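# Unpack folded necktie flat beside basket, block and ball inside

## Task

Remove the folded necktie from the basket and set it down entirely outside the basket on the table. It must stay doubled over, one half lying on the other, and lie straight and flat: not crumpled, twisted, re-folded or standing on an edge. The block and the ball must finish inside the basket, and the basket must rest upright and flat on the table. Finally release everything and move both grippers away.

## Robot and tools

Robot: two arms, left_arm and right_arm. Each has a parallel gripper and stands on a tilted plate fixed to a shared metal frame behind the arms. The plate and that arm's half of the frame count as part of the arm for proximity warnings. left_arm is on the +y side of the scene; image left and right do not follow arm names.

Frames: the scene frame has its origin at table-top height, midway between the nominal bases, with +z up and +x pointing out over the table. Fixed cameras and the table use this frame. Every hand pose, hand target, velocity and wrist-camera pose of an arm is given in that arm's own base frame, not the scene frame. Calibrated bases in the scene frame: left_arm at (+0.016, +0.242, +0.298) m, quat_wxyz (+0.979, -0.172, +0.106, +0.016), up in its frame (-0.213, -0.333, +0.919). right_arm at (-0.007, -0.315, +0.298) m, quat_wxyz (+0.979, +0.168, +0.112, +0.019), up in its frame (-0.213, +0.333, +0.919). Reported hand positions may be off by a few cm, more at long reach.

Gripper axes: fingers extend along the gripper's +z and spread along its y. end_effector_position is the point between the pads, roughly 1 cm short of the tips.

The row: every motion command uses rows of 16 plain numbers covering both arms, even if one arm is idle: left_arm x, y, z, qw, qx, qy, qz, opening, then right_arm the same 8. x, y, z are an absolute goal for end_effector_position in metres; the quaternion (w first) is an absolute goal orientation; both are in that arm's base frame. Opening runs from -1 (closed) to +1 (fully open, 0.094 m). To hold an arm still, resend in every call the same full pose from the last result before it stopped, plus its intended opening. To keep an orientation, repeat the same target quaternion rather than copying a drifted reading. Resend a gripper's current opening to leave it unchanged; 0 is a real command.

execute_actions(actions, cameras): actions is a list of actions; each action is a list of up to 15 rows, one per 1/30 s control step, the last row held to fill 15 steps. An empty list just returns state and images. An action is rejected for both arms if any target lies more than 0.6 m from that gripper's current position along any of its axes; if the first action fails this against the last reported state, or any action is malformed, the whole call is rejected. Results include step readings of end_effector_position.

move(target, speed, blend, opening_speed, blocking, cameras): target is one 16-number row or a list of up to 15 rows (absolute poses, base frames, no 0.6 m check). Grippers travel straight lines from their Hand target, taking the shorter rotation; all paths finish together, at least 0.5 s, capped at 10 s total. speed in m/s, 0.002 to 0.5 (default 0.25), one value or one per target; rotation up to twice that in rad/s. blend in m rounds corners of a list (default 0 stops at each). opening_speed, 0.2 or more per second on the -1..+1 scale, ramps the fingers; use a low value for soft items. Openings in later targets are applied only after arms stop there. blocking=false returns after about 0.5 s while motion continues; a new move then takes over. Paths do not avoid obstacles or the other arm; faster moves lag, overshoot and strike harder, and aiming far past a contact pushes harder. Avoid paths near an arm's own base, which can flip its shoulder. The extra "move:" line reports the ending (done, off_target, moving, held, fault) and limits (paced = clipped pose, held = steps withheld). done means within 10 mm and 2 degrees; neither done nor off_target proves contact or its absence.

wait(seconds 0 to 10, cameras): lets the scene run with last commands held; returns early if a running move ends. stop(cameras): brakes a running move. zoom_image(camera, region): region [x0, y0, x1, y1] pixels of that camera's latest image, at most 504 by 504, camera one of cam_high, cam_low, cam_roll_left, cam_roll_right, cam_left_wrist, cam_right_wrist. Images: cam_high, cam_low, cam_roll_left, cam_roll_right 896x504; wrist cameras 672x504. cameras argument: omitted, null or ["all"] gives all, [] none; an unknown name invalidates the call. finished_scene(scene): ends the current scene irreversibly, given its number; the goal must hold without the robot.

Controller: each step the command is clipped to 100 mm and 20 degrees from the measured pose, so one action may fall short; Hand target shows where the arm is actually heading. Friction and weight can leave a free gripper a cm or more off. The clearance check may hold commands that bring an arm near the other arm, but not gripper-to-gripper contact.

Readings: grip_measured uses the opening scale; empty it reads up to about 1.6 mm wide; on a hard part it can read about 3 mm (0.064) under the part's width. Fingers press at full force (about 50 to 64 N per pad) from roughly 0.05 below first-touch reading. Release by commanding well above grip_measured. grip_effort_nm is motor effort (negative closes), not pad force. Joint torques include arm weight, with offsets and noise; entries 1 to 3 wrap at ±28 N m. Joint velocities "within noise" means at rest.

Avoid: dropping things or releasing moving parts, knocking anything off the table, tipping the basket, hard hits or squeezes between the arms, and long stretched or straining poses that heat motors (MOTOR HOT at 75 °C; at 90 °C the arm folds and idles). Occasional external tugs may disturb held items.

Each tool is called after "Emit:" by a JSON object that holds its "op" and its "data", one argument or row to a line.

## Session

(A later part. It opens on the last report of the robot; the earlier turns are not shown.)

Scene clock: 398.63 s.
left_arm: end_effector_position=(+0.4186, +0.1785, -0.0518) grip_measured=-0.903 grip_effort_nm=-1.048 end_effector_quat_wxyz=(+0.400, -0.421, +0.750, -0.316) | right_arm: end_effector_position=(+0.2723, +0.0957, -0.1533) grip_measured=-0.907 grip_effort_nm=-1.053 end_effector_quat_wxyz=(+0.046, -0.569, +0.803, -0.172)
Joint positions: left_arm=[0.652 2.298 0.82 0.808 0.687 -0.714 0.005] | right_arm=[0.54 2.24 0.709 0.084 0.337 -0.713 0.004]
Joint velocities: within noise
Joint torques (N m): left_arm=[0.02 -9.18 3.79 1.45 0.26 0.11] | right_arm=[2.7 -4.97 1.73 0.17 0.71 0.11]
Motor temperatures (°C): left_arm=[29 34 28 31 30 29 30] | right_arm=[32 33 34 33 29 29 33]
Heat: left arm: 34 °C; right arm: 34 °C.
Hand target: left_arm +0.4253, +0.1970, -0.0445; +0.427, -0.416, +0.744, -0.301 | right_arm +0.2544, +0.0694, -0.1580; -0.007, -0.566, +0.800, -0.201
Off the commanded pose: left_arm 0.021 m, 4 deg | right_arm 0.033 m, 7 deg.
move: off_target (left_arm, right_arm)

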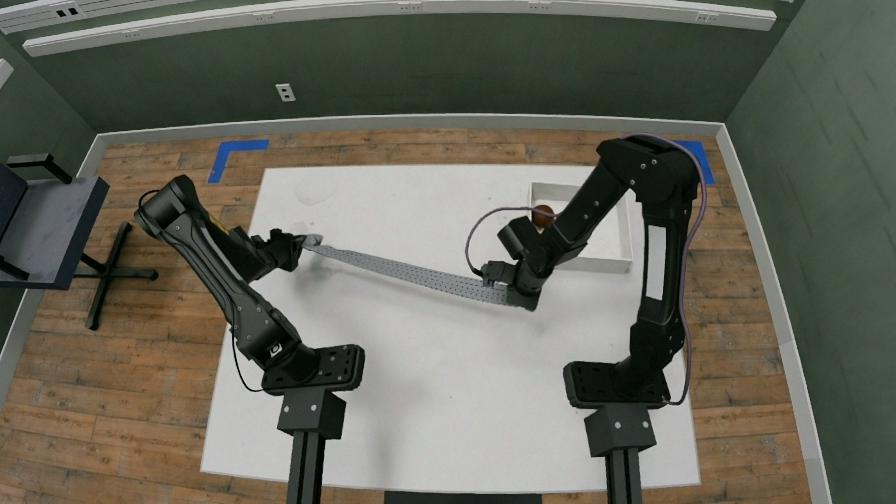

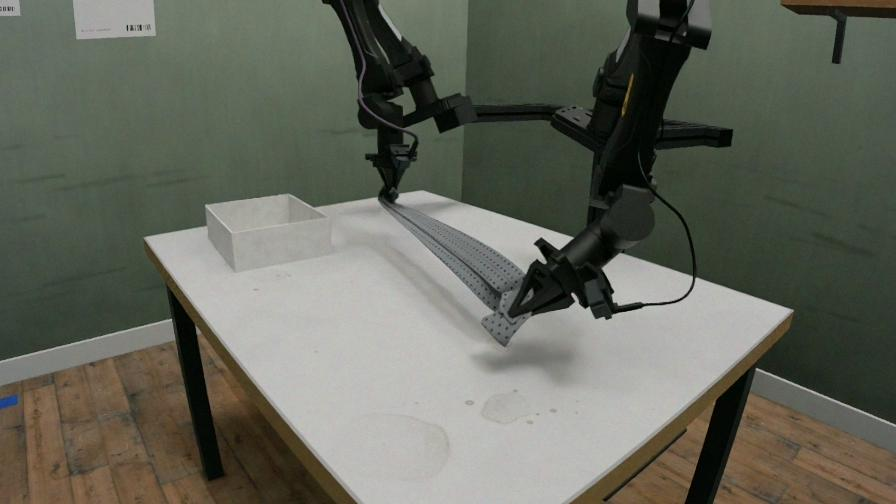

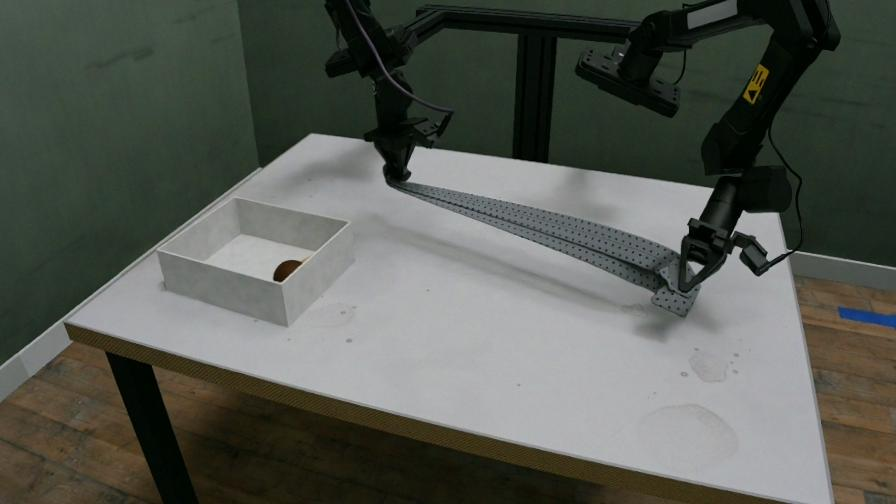

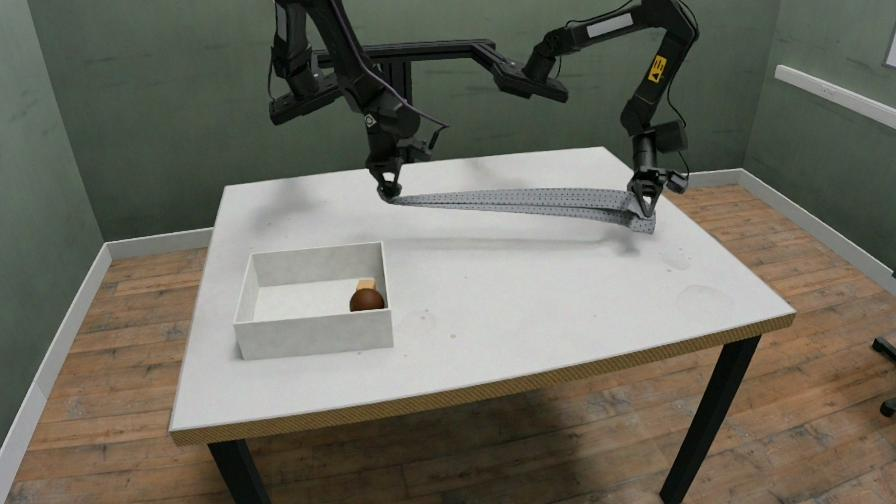

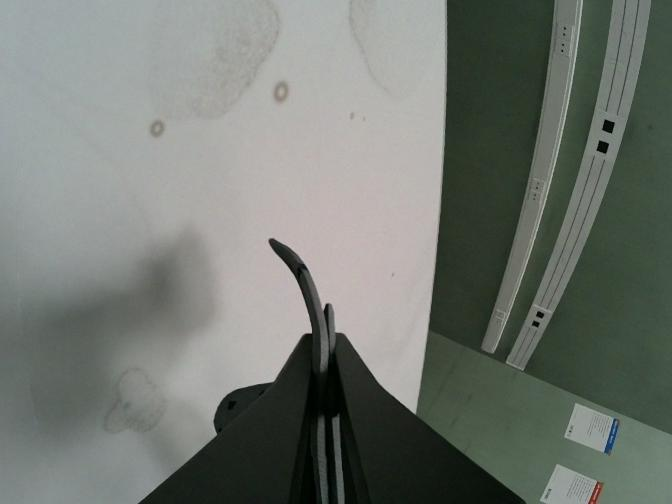

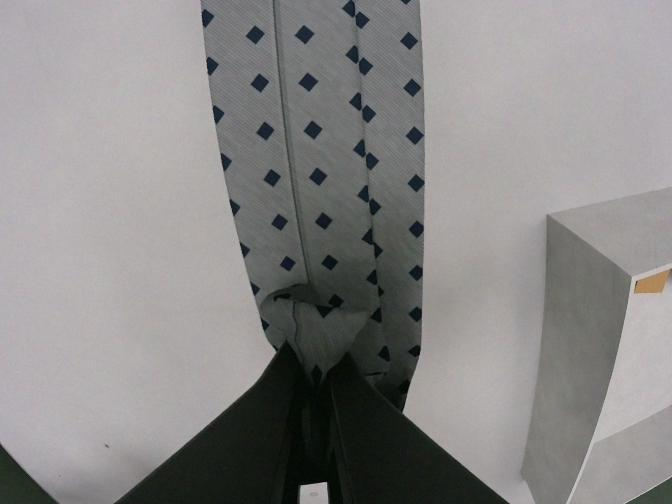

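Emit:
{"op": "move", "data": {
  "target": [0.4167,0.1745,-0.0556,0.5731,-0.5624,0.5188,-0.2920,-1,0.2778,0.0865,-0.1716,-0.0090,-0.5636,0.8007,-0.2017,-1],
  "speed": 0.12
}}

Emit:
{"op": "zoom_image", "data": {
  "camera": "cam_roll_right",
  "region": [300, 100, 750, 400]
}}

Emit:
{"op": "zoom_image", "data": {
  "camera": "cam_low",
  "region": [300, 100, 700, 450]
}}

Emit:
{"op": "zoom_image", "data": {
  "camera": "cam_high",
  "region": [250, 180, 580, 330]
}}

Scene clock: 474.57 s.
left_arm: end_effector_position=(+0.4170, +0.1744, -0.0599) grip_measured=-0.904 grip_effort_nm=-1.043 end_effector_quat_wxyz=(-0.513, +0.592, -0.559, +0.272) | right_arm: end_effector_position=(+0.2891, +0.0967, -0.1654) grip_measured=-0.907 grip_effort_nm=-1.057 end_effector_quat_wxyz=(+0.023, -0.562, +0.804, -0.193)
Joint positions: left_arm=[0.434 2.518 0.641 1.543 0.101 -1.267 0.005] | right_arm=[0.54 2.334 0.834 0.007 0.384 -0.695 0.004]
Joint velocities: within noise
Joint torques (N m): left_arm=[-2.41 -9.1 -0.98 1.86 -0.08 -0.03] | right_arm=[3.77 -5.78 3.32 0.25 0.24 0.1]
Motor temperatures (°C): left_arm=[29 34 28 34 30 29 31] | right_arm=[33 33 33 31 30 29 33]
Heat: left arm: 34 °C; right arm: 33 °C.
Hand target: left_arm +0.4170, +0.1747, -0.0552; -0.522, +0.591, -0.552, +0.271 | right_arm +0.2778, +0.0866, -0.1710; -0.008, -0.564, +0.800, -0.202
Off the commanded pose: left_arm 0.004 m, 9 deg | right_arm 0.016 m, 4 deg.
joint sent to its limit (left arm) — joint 4 (wrist pitch), upper limit. The joint targets are off in orientation, not in position.
move: off_target (left_arm, right_arm)

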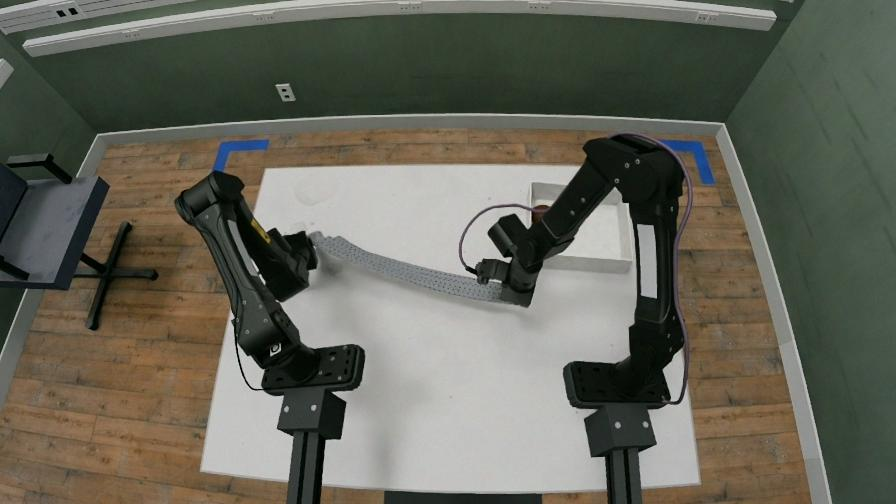

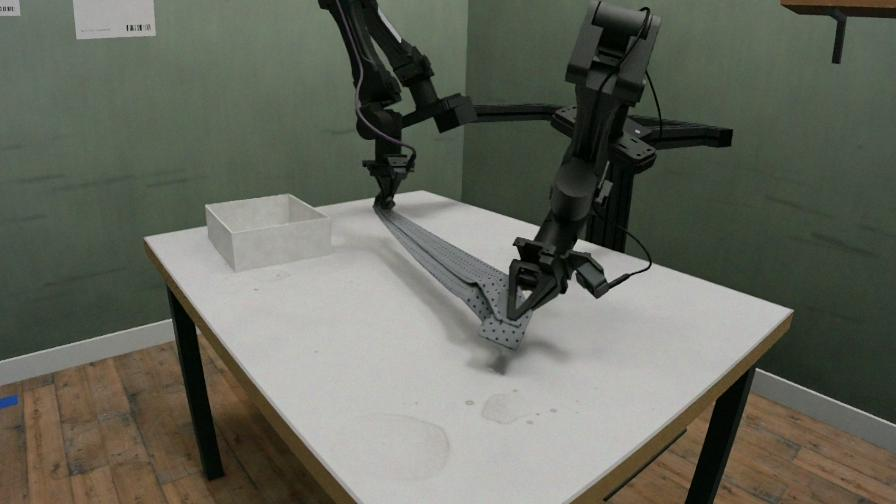

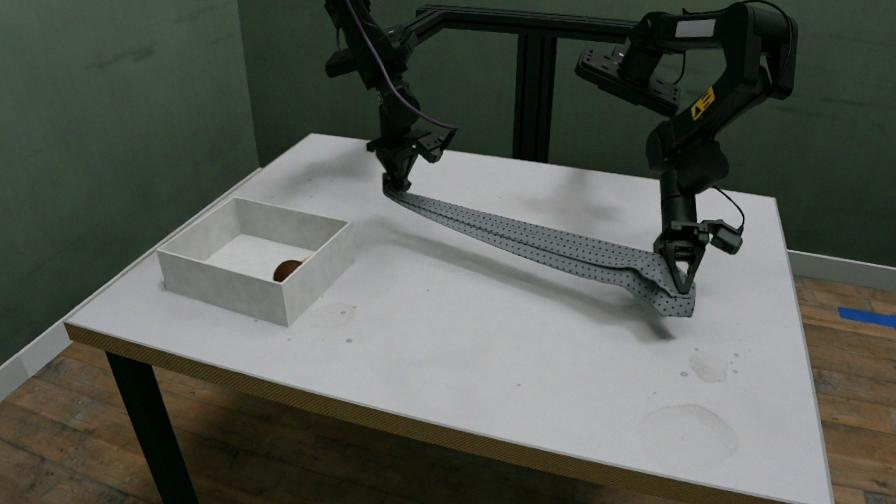

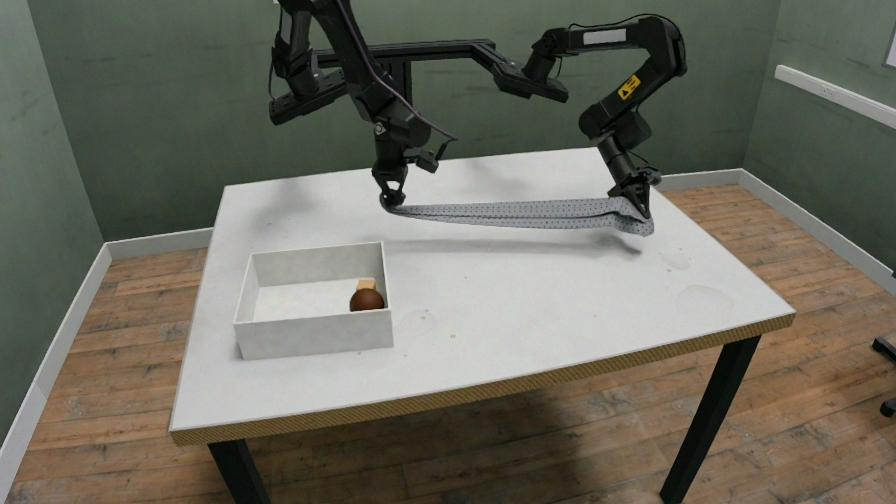

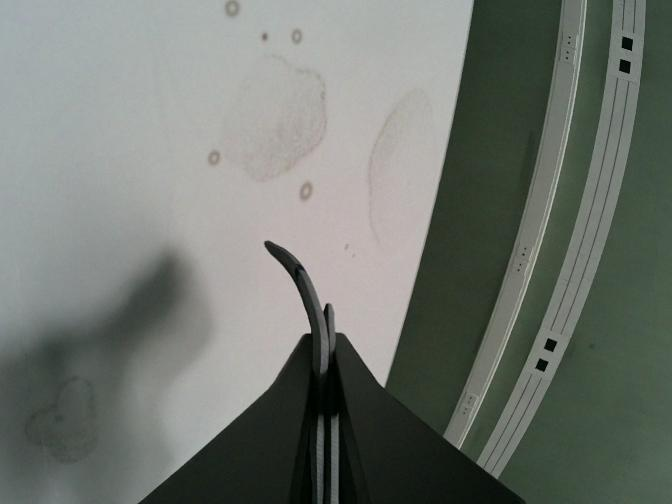

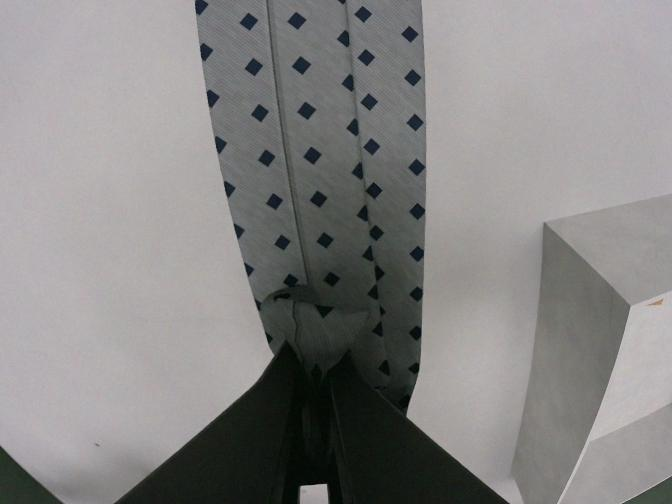

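Scaled by 1.120.

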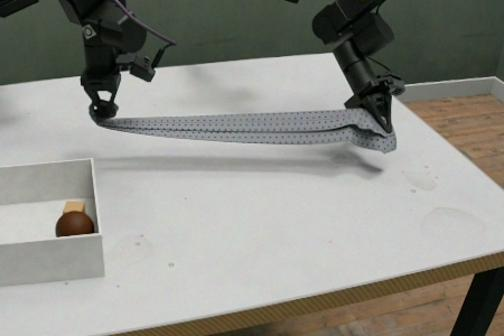

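Scaled by 1.260.

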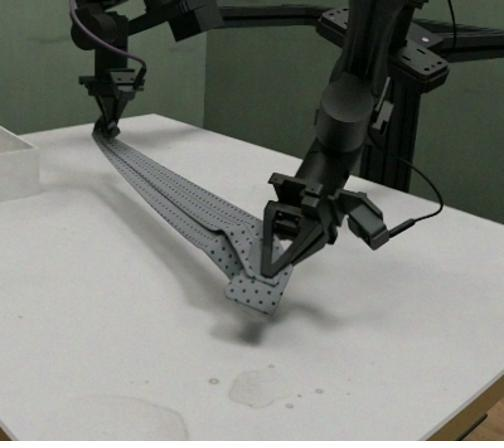

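Scaled by 1.527.

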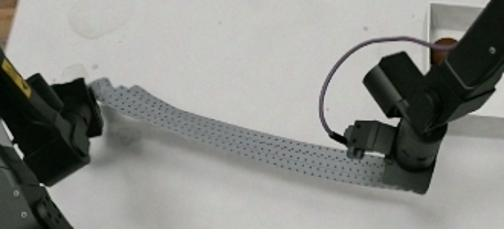

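Emit:
{"op": "execute_actions", "data": {
  "actions": []
}}

Scene clock: 494.33 s.
left_arm: end_effector_position=(+0.4170, +0.1746, -0.0599) grip_measured=-0.904 grip_effort_nm=-1.043 end_effector_quat_wxyz=(-0.513, +0.593, -0.558, +0.272) | right_arm: end_effector_position=(+0.2891, +0.0967, -0.1654) grip_measured=-0.907 grip_effort_nm=-1.057 end_effector_quat_wxyz=(+0.023, -0.562, +0.804, -0.193)
Joint positions: left_arm=[0.434 2.518 0.641 1.543 0.1 -1.268 0.005] | right_arm=[0.54 2.334 0.834 0.007 0.384 -0.695 0.004]
Joint velocities: within noise
Joint torques (N m): left_arm=[-2.41 -9.1 -0.99 1.86 -0.03 -0.03] | right_arm=[3.77 -5.78 3.29 0.26 0.25 0.1]
Motor temperatures (°C): left_arm=[29 34 28 37 30 29 31] | right_arm=[33 33 33 31 30 29 33]
Heat: left arm: 37 °C; right arm: 33 °C.
Hand target: left_arm +0.4170, +0.1747, -0.0552; -0.522, +0.591, -0.552, +0.271 | right_arm +0.2777, +0.0865, -0.1710; -0.008, -0.564, +0.801, -0.202
Tool commands: left_gripper/opening=-1.0 right_gripper/opening=-1.0
Off the commanded pose: left_arm 0.004 m, 9 deg | right_arm 0.016 m, 4 deg.

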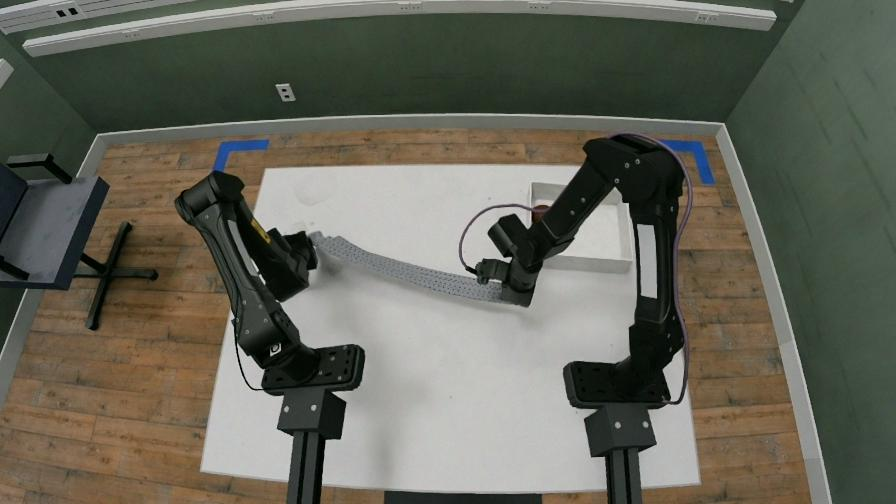

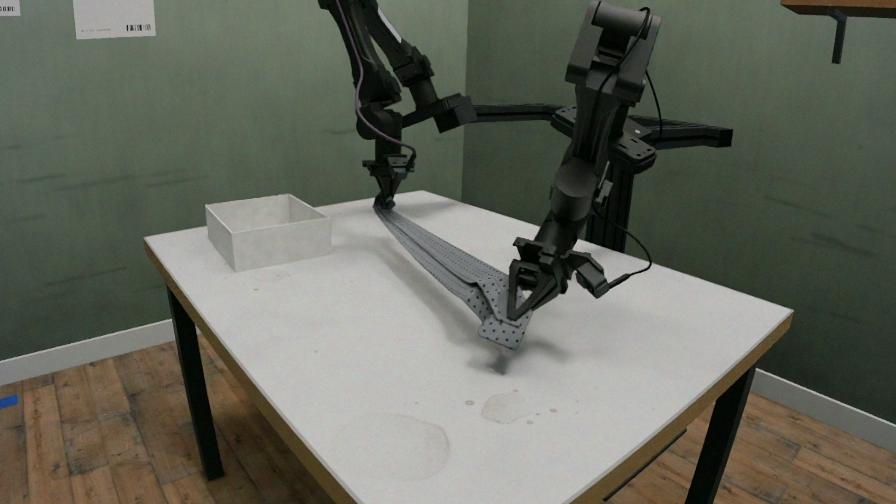

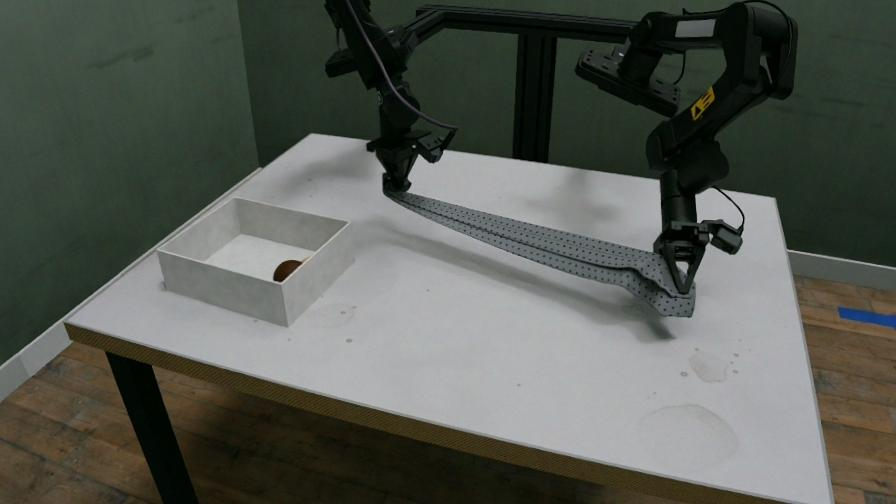

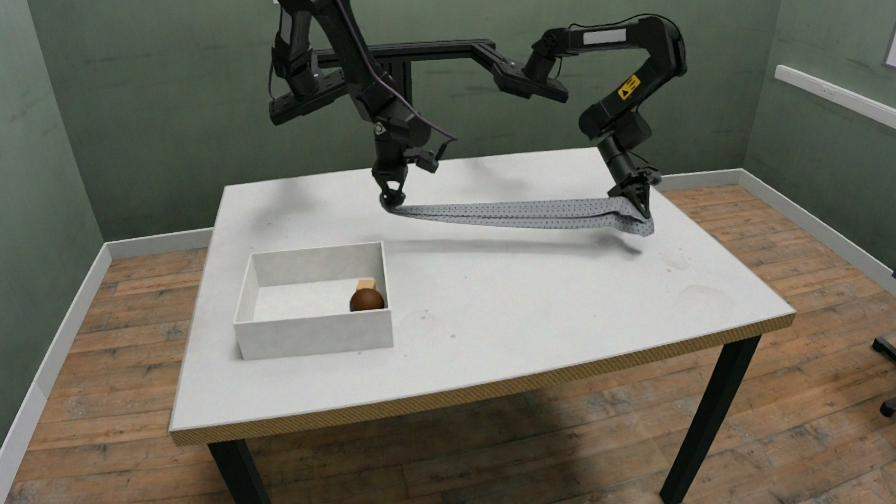

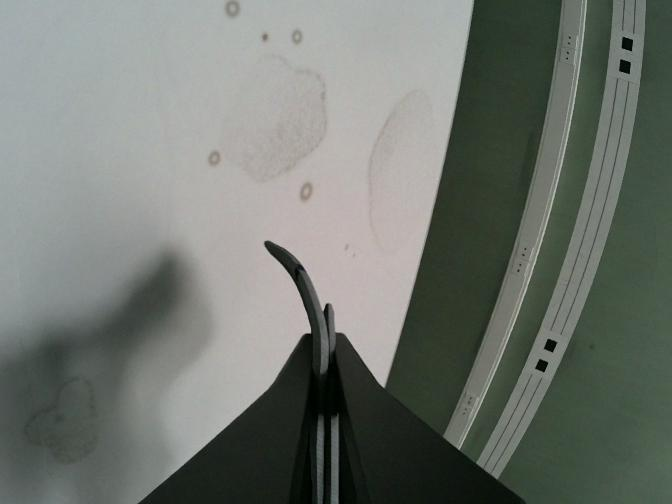

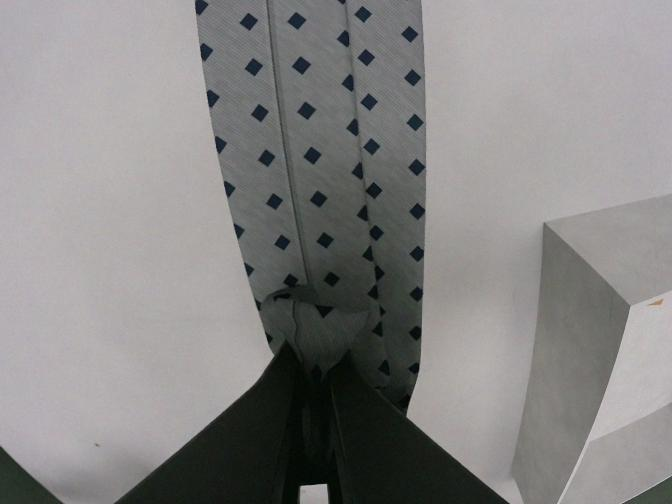

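Emit:
{"op": "move", "data": {
  "target": [0.4230,0.1863,-0.0825,0.513,-0.501,0.647,-0.304,-1,0.2863,0.0721,-0.2080,-0.0090,-0.5636,0.8007,-0.2017,-1],
  "speed": 0.1
}}

Emit:
{"op": "zoom_image", "data": {
  "camera": "cam_low",
  "region": [350, 180, 570, 380]
}}

Scene clock: 504.43 s.
left_arm: end_effector_position=(+0.4242, +0.1809, -0.0775) grip_measured=-0.904 grip_effort_nm=-1.048 end_effector_quat_wxyz=(+0.505, -0.493, +0.638, -0.307) | right_arm: end_effector_position=(+0.2943, +0.0858, -0.2008) grip_measured=-0.908 grip_effort_nm=-1.057 end_effector_quat_wxyz=(+0.016, -0.565, +0.802, -0.194)
Joint positions: left_arm=[0.562 2.614 0.755 1.522 0.427 -1.059 0.005] | right_arm=[0.5 2.481 0.879 0.111 0.384 -0.742 0.004]
Joint velocities: within noise
Joint torques (N m): left_arm=[-0.85 -7.92 0.49 1.56 0.3 0.15] | right_arm=[2.66 -5.9 2 0.48 0.22 -0.07]
Motor temperatures (°C): left_arm=[29 34 28 37 30 29 31] | right_arm=[33 33 33 31 29 29 33]
Heat: left arm: 37 °C; right arm: 33 °C.
Hand target: left_arm +0.4229, +0.1861, -0.0824; +0.507, -0.495, +0.639, -0.300 | right_arm +0.2858, +0.0724, -0.2074; -0.009, -0.564, +0.801, -0.201
Off the commanded pose: left_arm 0.007 m, 1 deg | right_arm 0.017 m, 3 deg.
move: off_target (right_arm)

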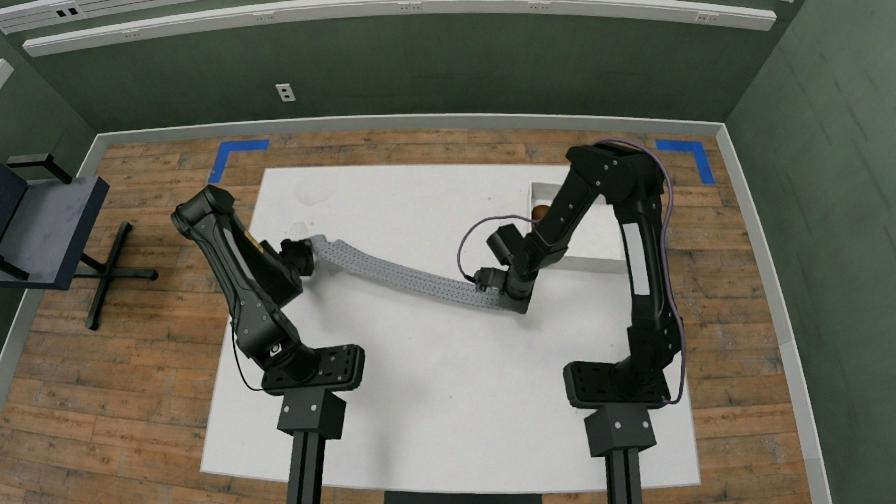

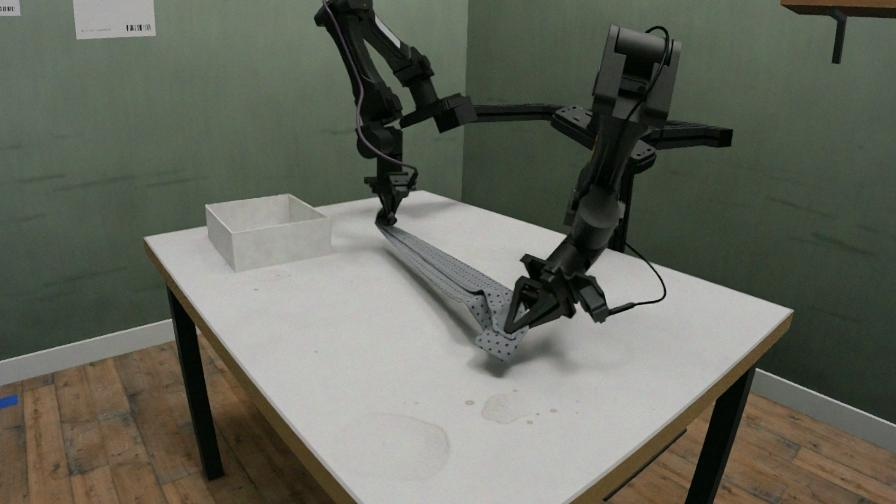

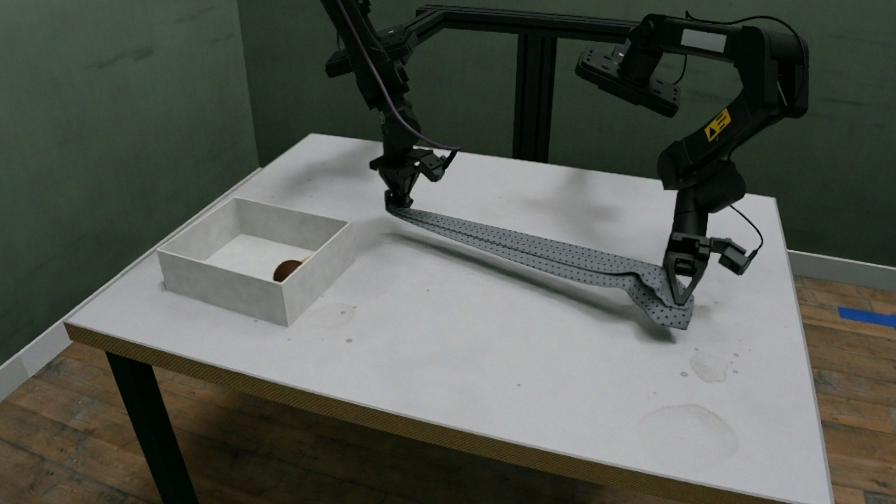

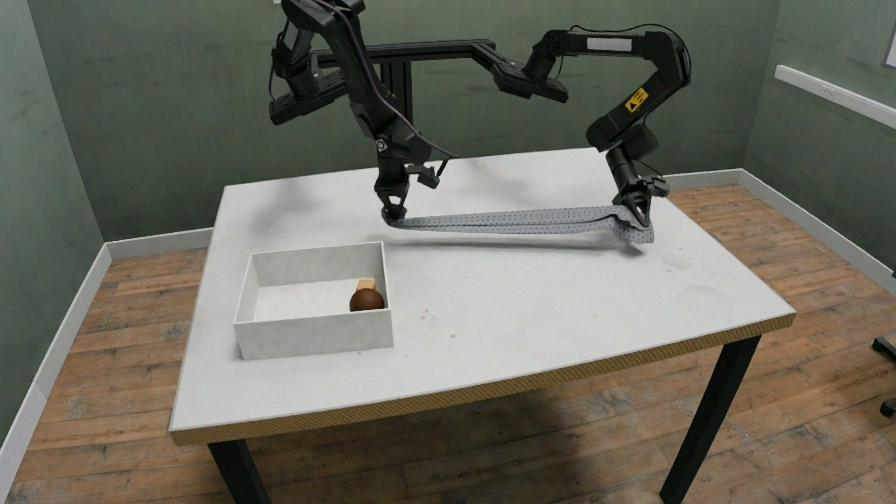

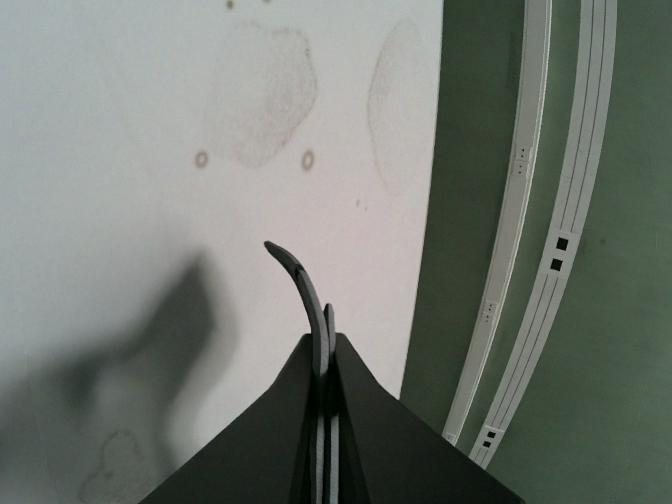

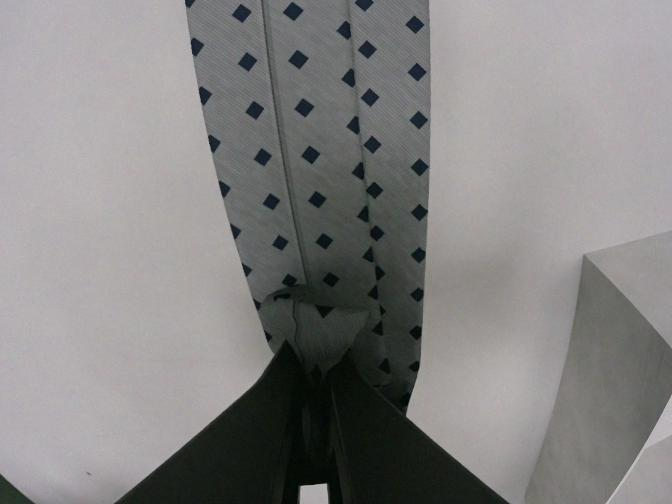

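Scaled by 2.291.

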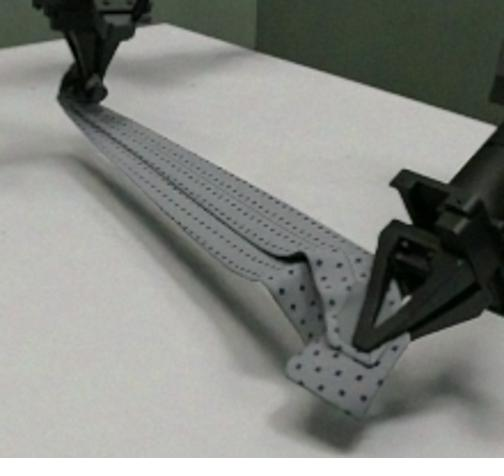

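Emit:
{"op": "zoom_image", "data": {
  "camera": "cam_high",
  "region": [270, 200, 420, 320]
}}

Emit:
{"op": "zoom_image", "data": {
  "camera": "cam_roll_left",
  "region": [560, 210, 760, 360]
}}

Scaled by 3.360.

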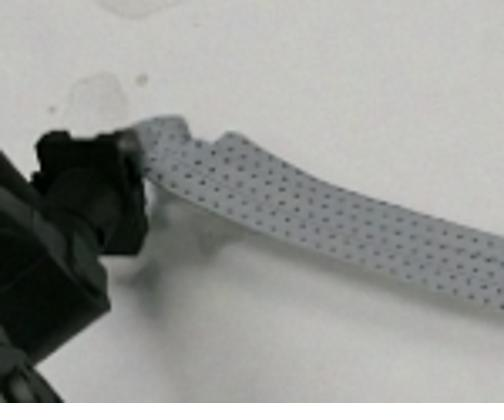

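Scaled by 2.520.

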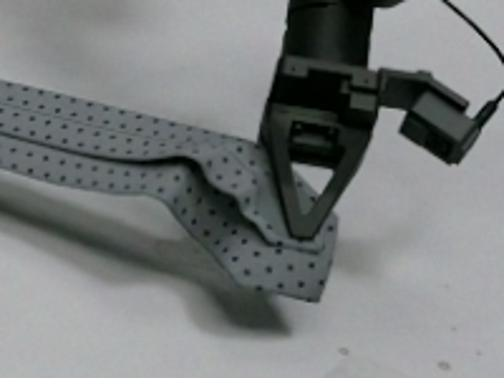

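Emit:
{"op": "move", "data": {
  "target": [0.5313,0.1229,-0.0586,0.5731,-0.5624,0.5188,-0.2920,-1,0.2291,0.1241,-0.2183,0.0262,-0.4160,0.8865,-0.2002,-1],
  "speed": 0.1
}}

Emit:
{"op": "zoom_image", "data": {
  "camera": "cam_high",
  "region": [270, 180, 520, 340]
}}

Emit:
{"op": "zoom_image", "data": {
  "camera": "cam_roll_left",
  "region": [460, 190, 760, 390]
}}

Scene clock: 538.17 s.
left_arm: end_effector_position=(+0.5316, +0.1240, -0.0468) grip_measured=-0.904 grip_effort_nm=-1.053 end_effector_quat_wxyz=(+0.580, -0.555, +0.516, -0.299) | right_arm: end_effector_position=(+0.2460, +0.1365, -0.2115) grip_measured=-0.908 grip_effort_nm=-1.048 end_effector_quat_wxyz=(+0.059, -0.408, +0.892, -0.186)
Joint positions: left_arm=[0.172 2.671 1.046 1.474 -0.171 -1.325 0.005] | right_arm=[0.747 2.519 0.868 0.076 0.392 -0.11 0.004]
Joint velocities: within noise
Joint torques (N m): left_arm=[-3.63 -9.02 2.63 1.59 0.01 0] | right_arm=[4.55 -5.93 1.95 0.28 0.08 0.11]
Motor temperatures (°C): left_arm=[29 35 28 37 30 29 32] | right_arm=[33 33 33 30 29 29 33]
Heat: left arm: 37 °C; right arm: 33 °C.
Hand target: left_arm +0.5309, +0.1228, -0.0584; +0.573, -0.562, +0.519, -0.292 | right_arm +0.2294, +0.1238, -0.2175; +0.027, -0.416, +0.886, -0.200
Off the commanded pose: left_arm 0.012 m, 1 deg | right_arm 0.022 m, 4 deg.
move: off_target (left_arm, right_arm)

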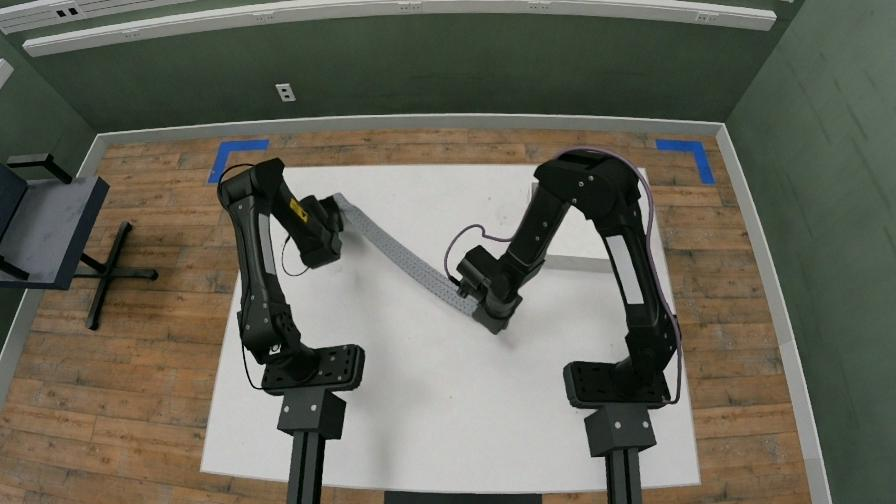

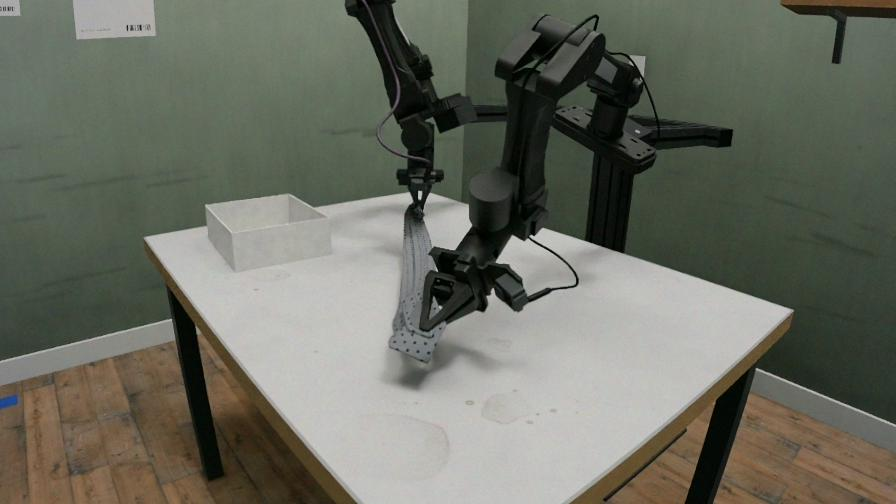

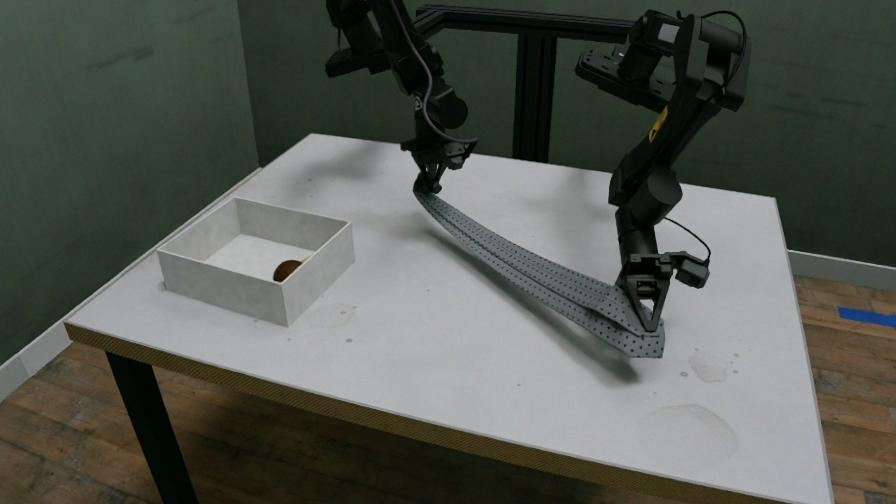

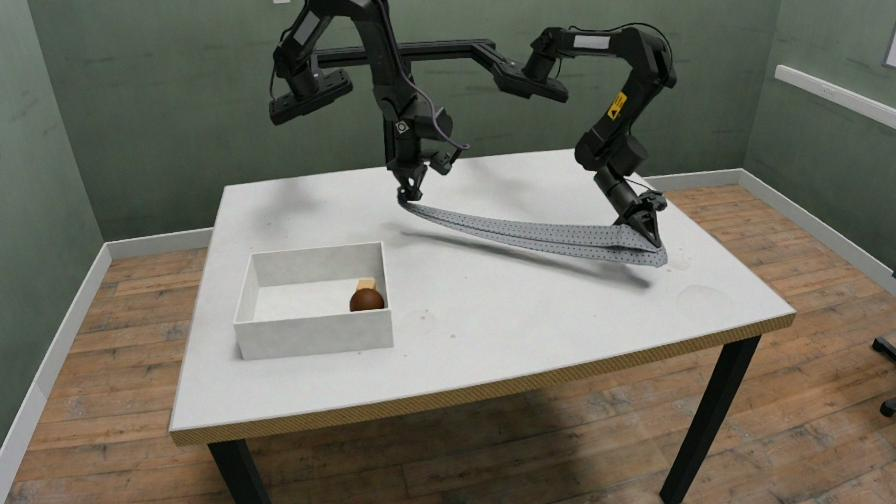

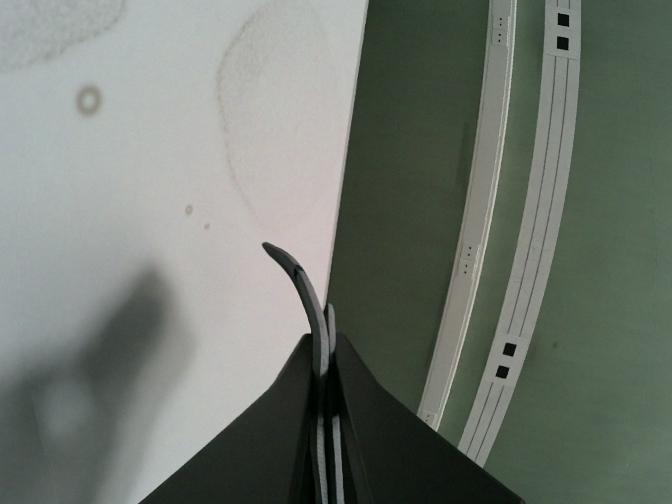

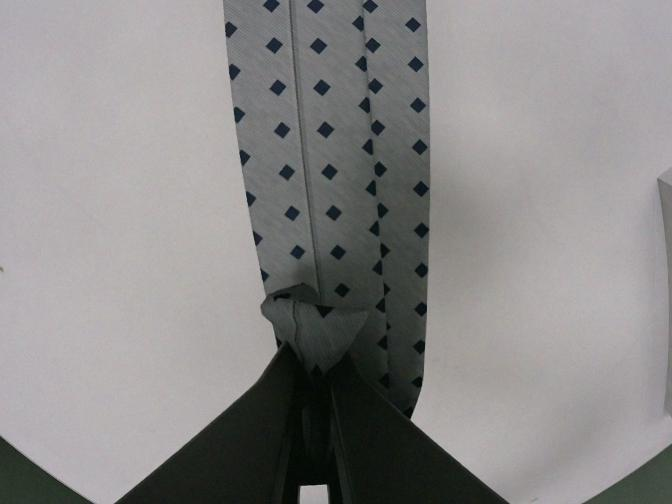

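Scaled by 2.016.

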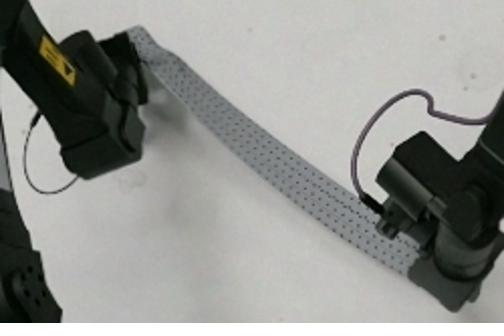

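Scaled by 1.680.

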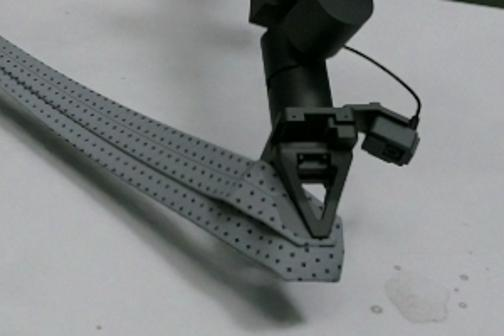

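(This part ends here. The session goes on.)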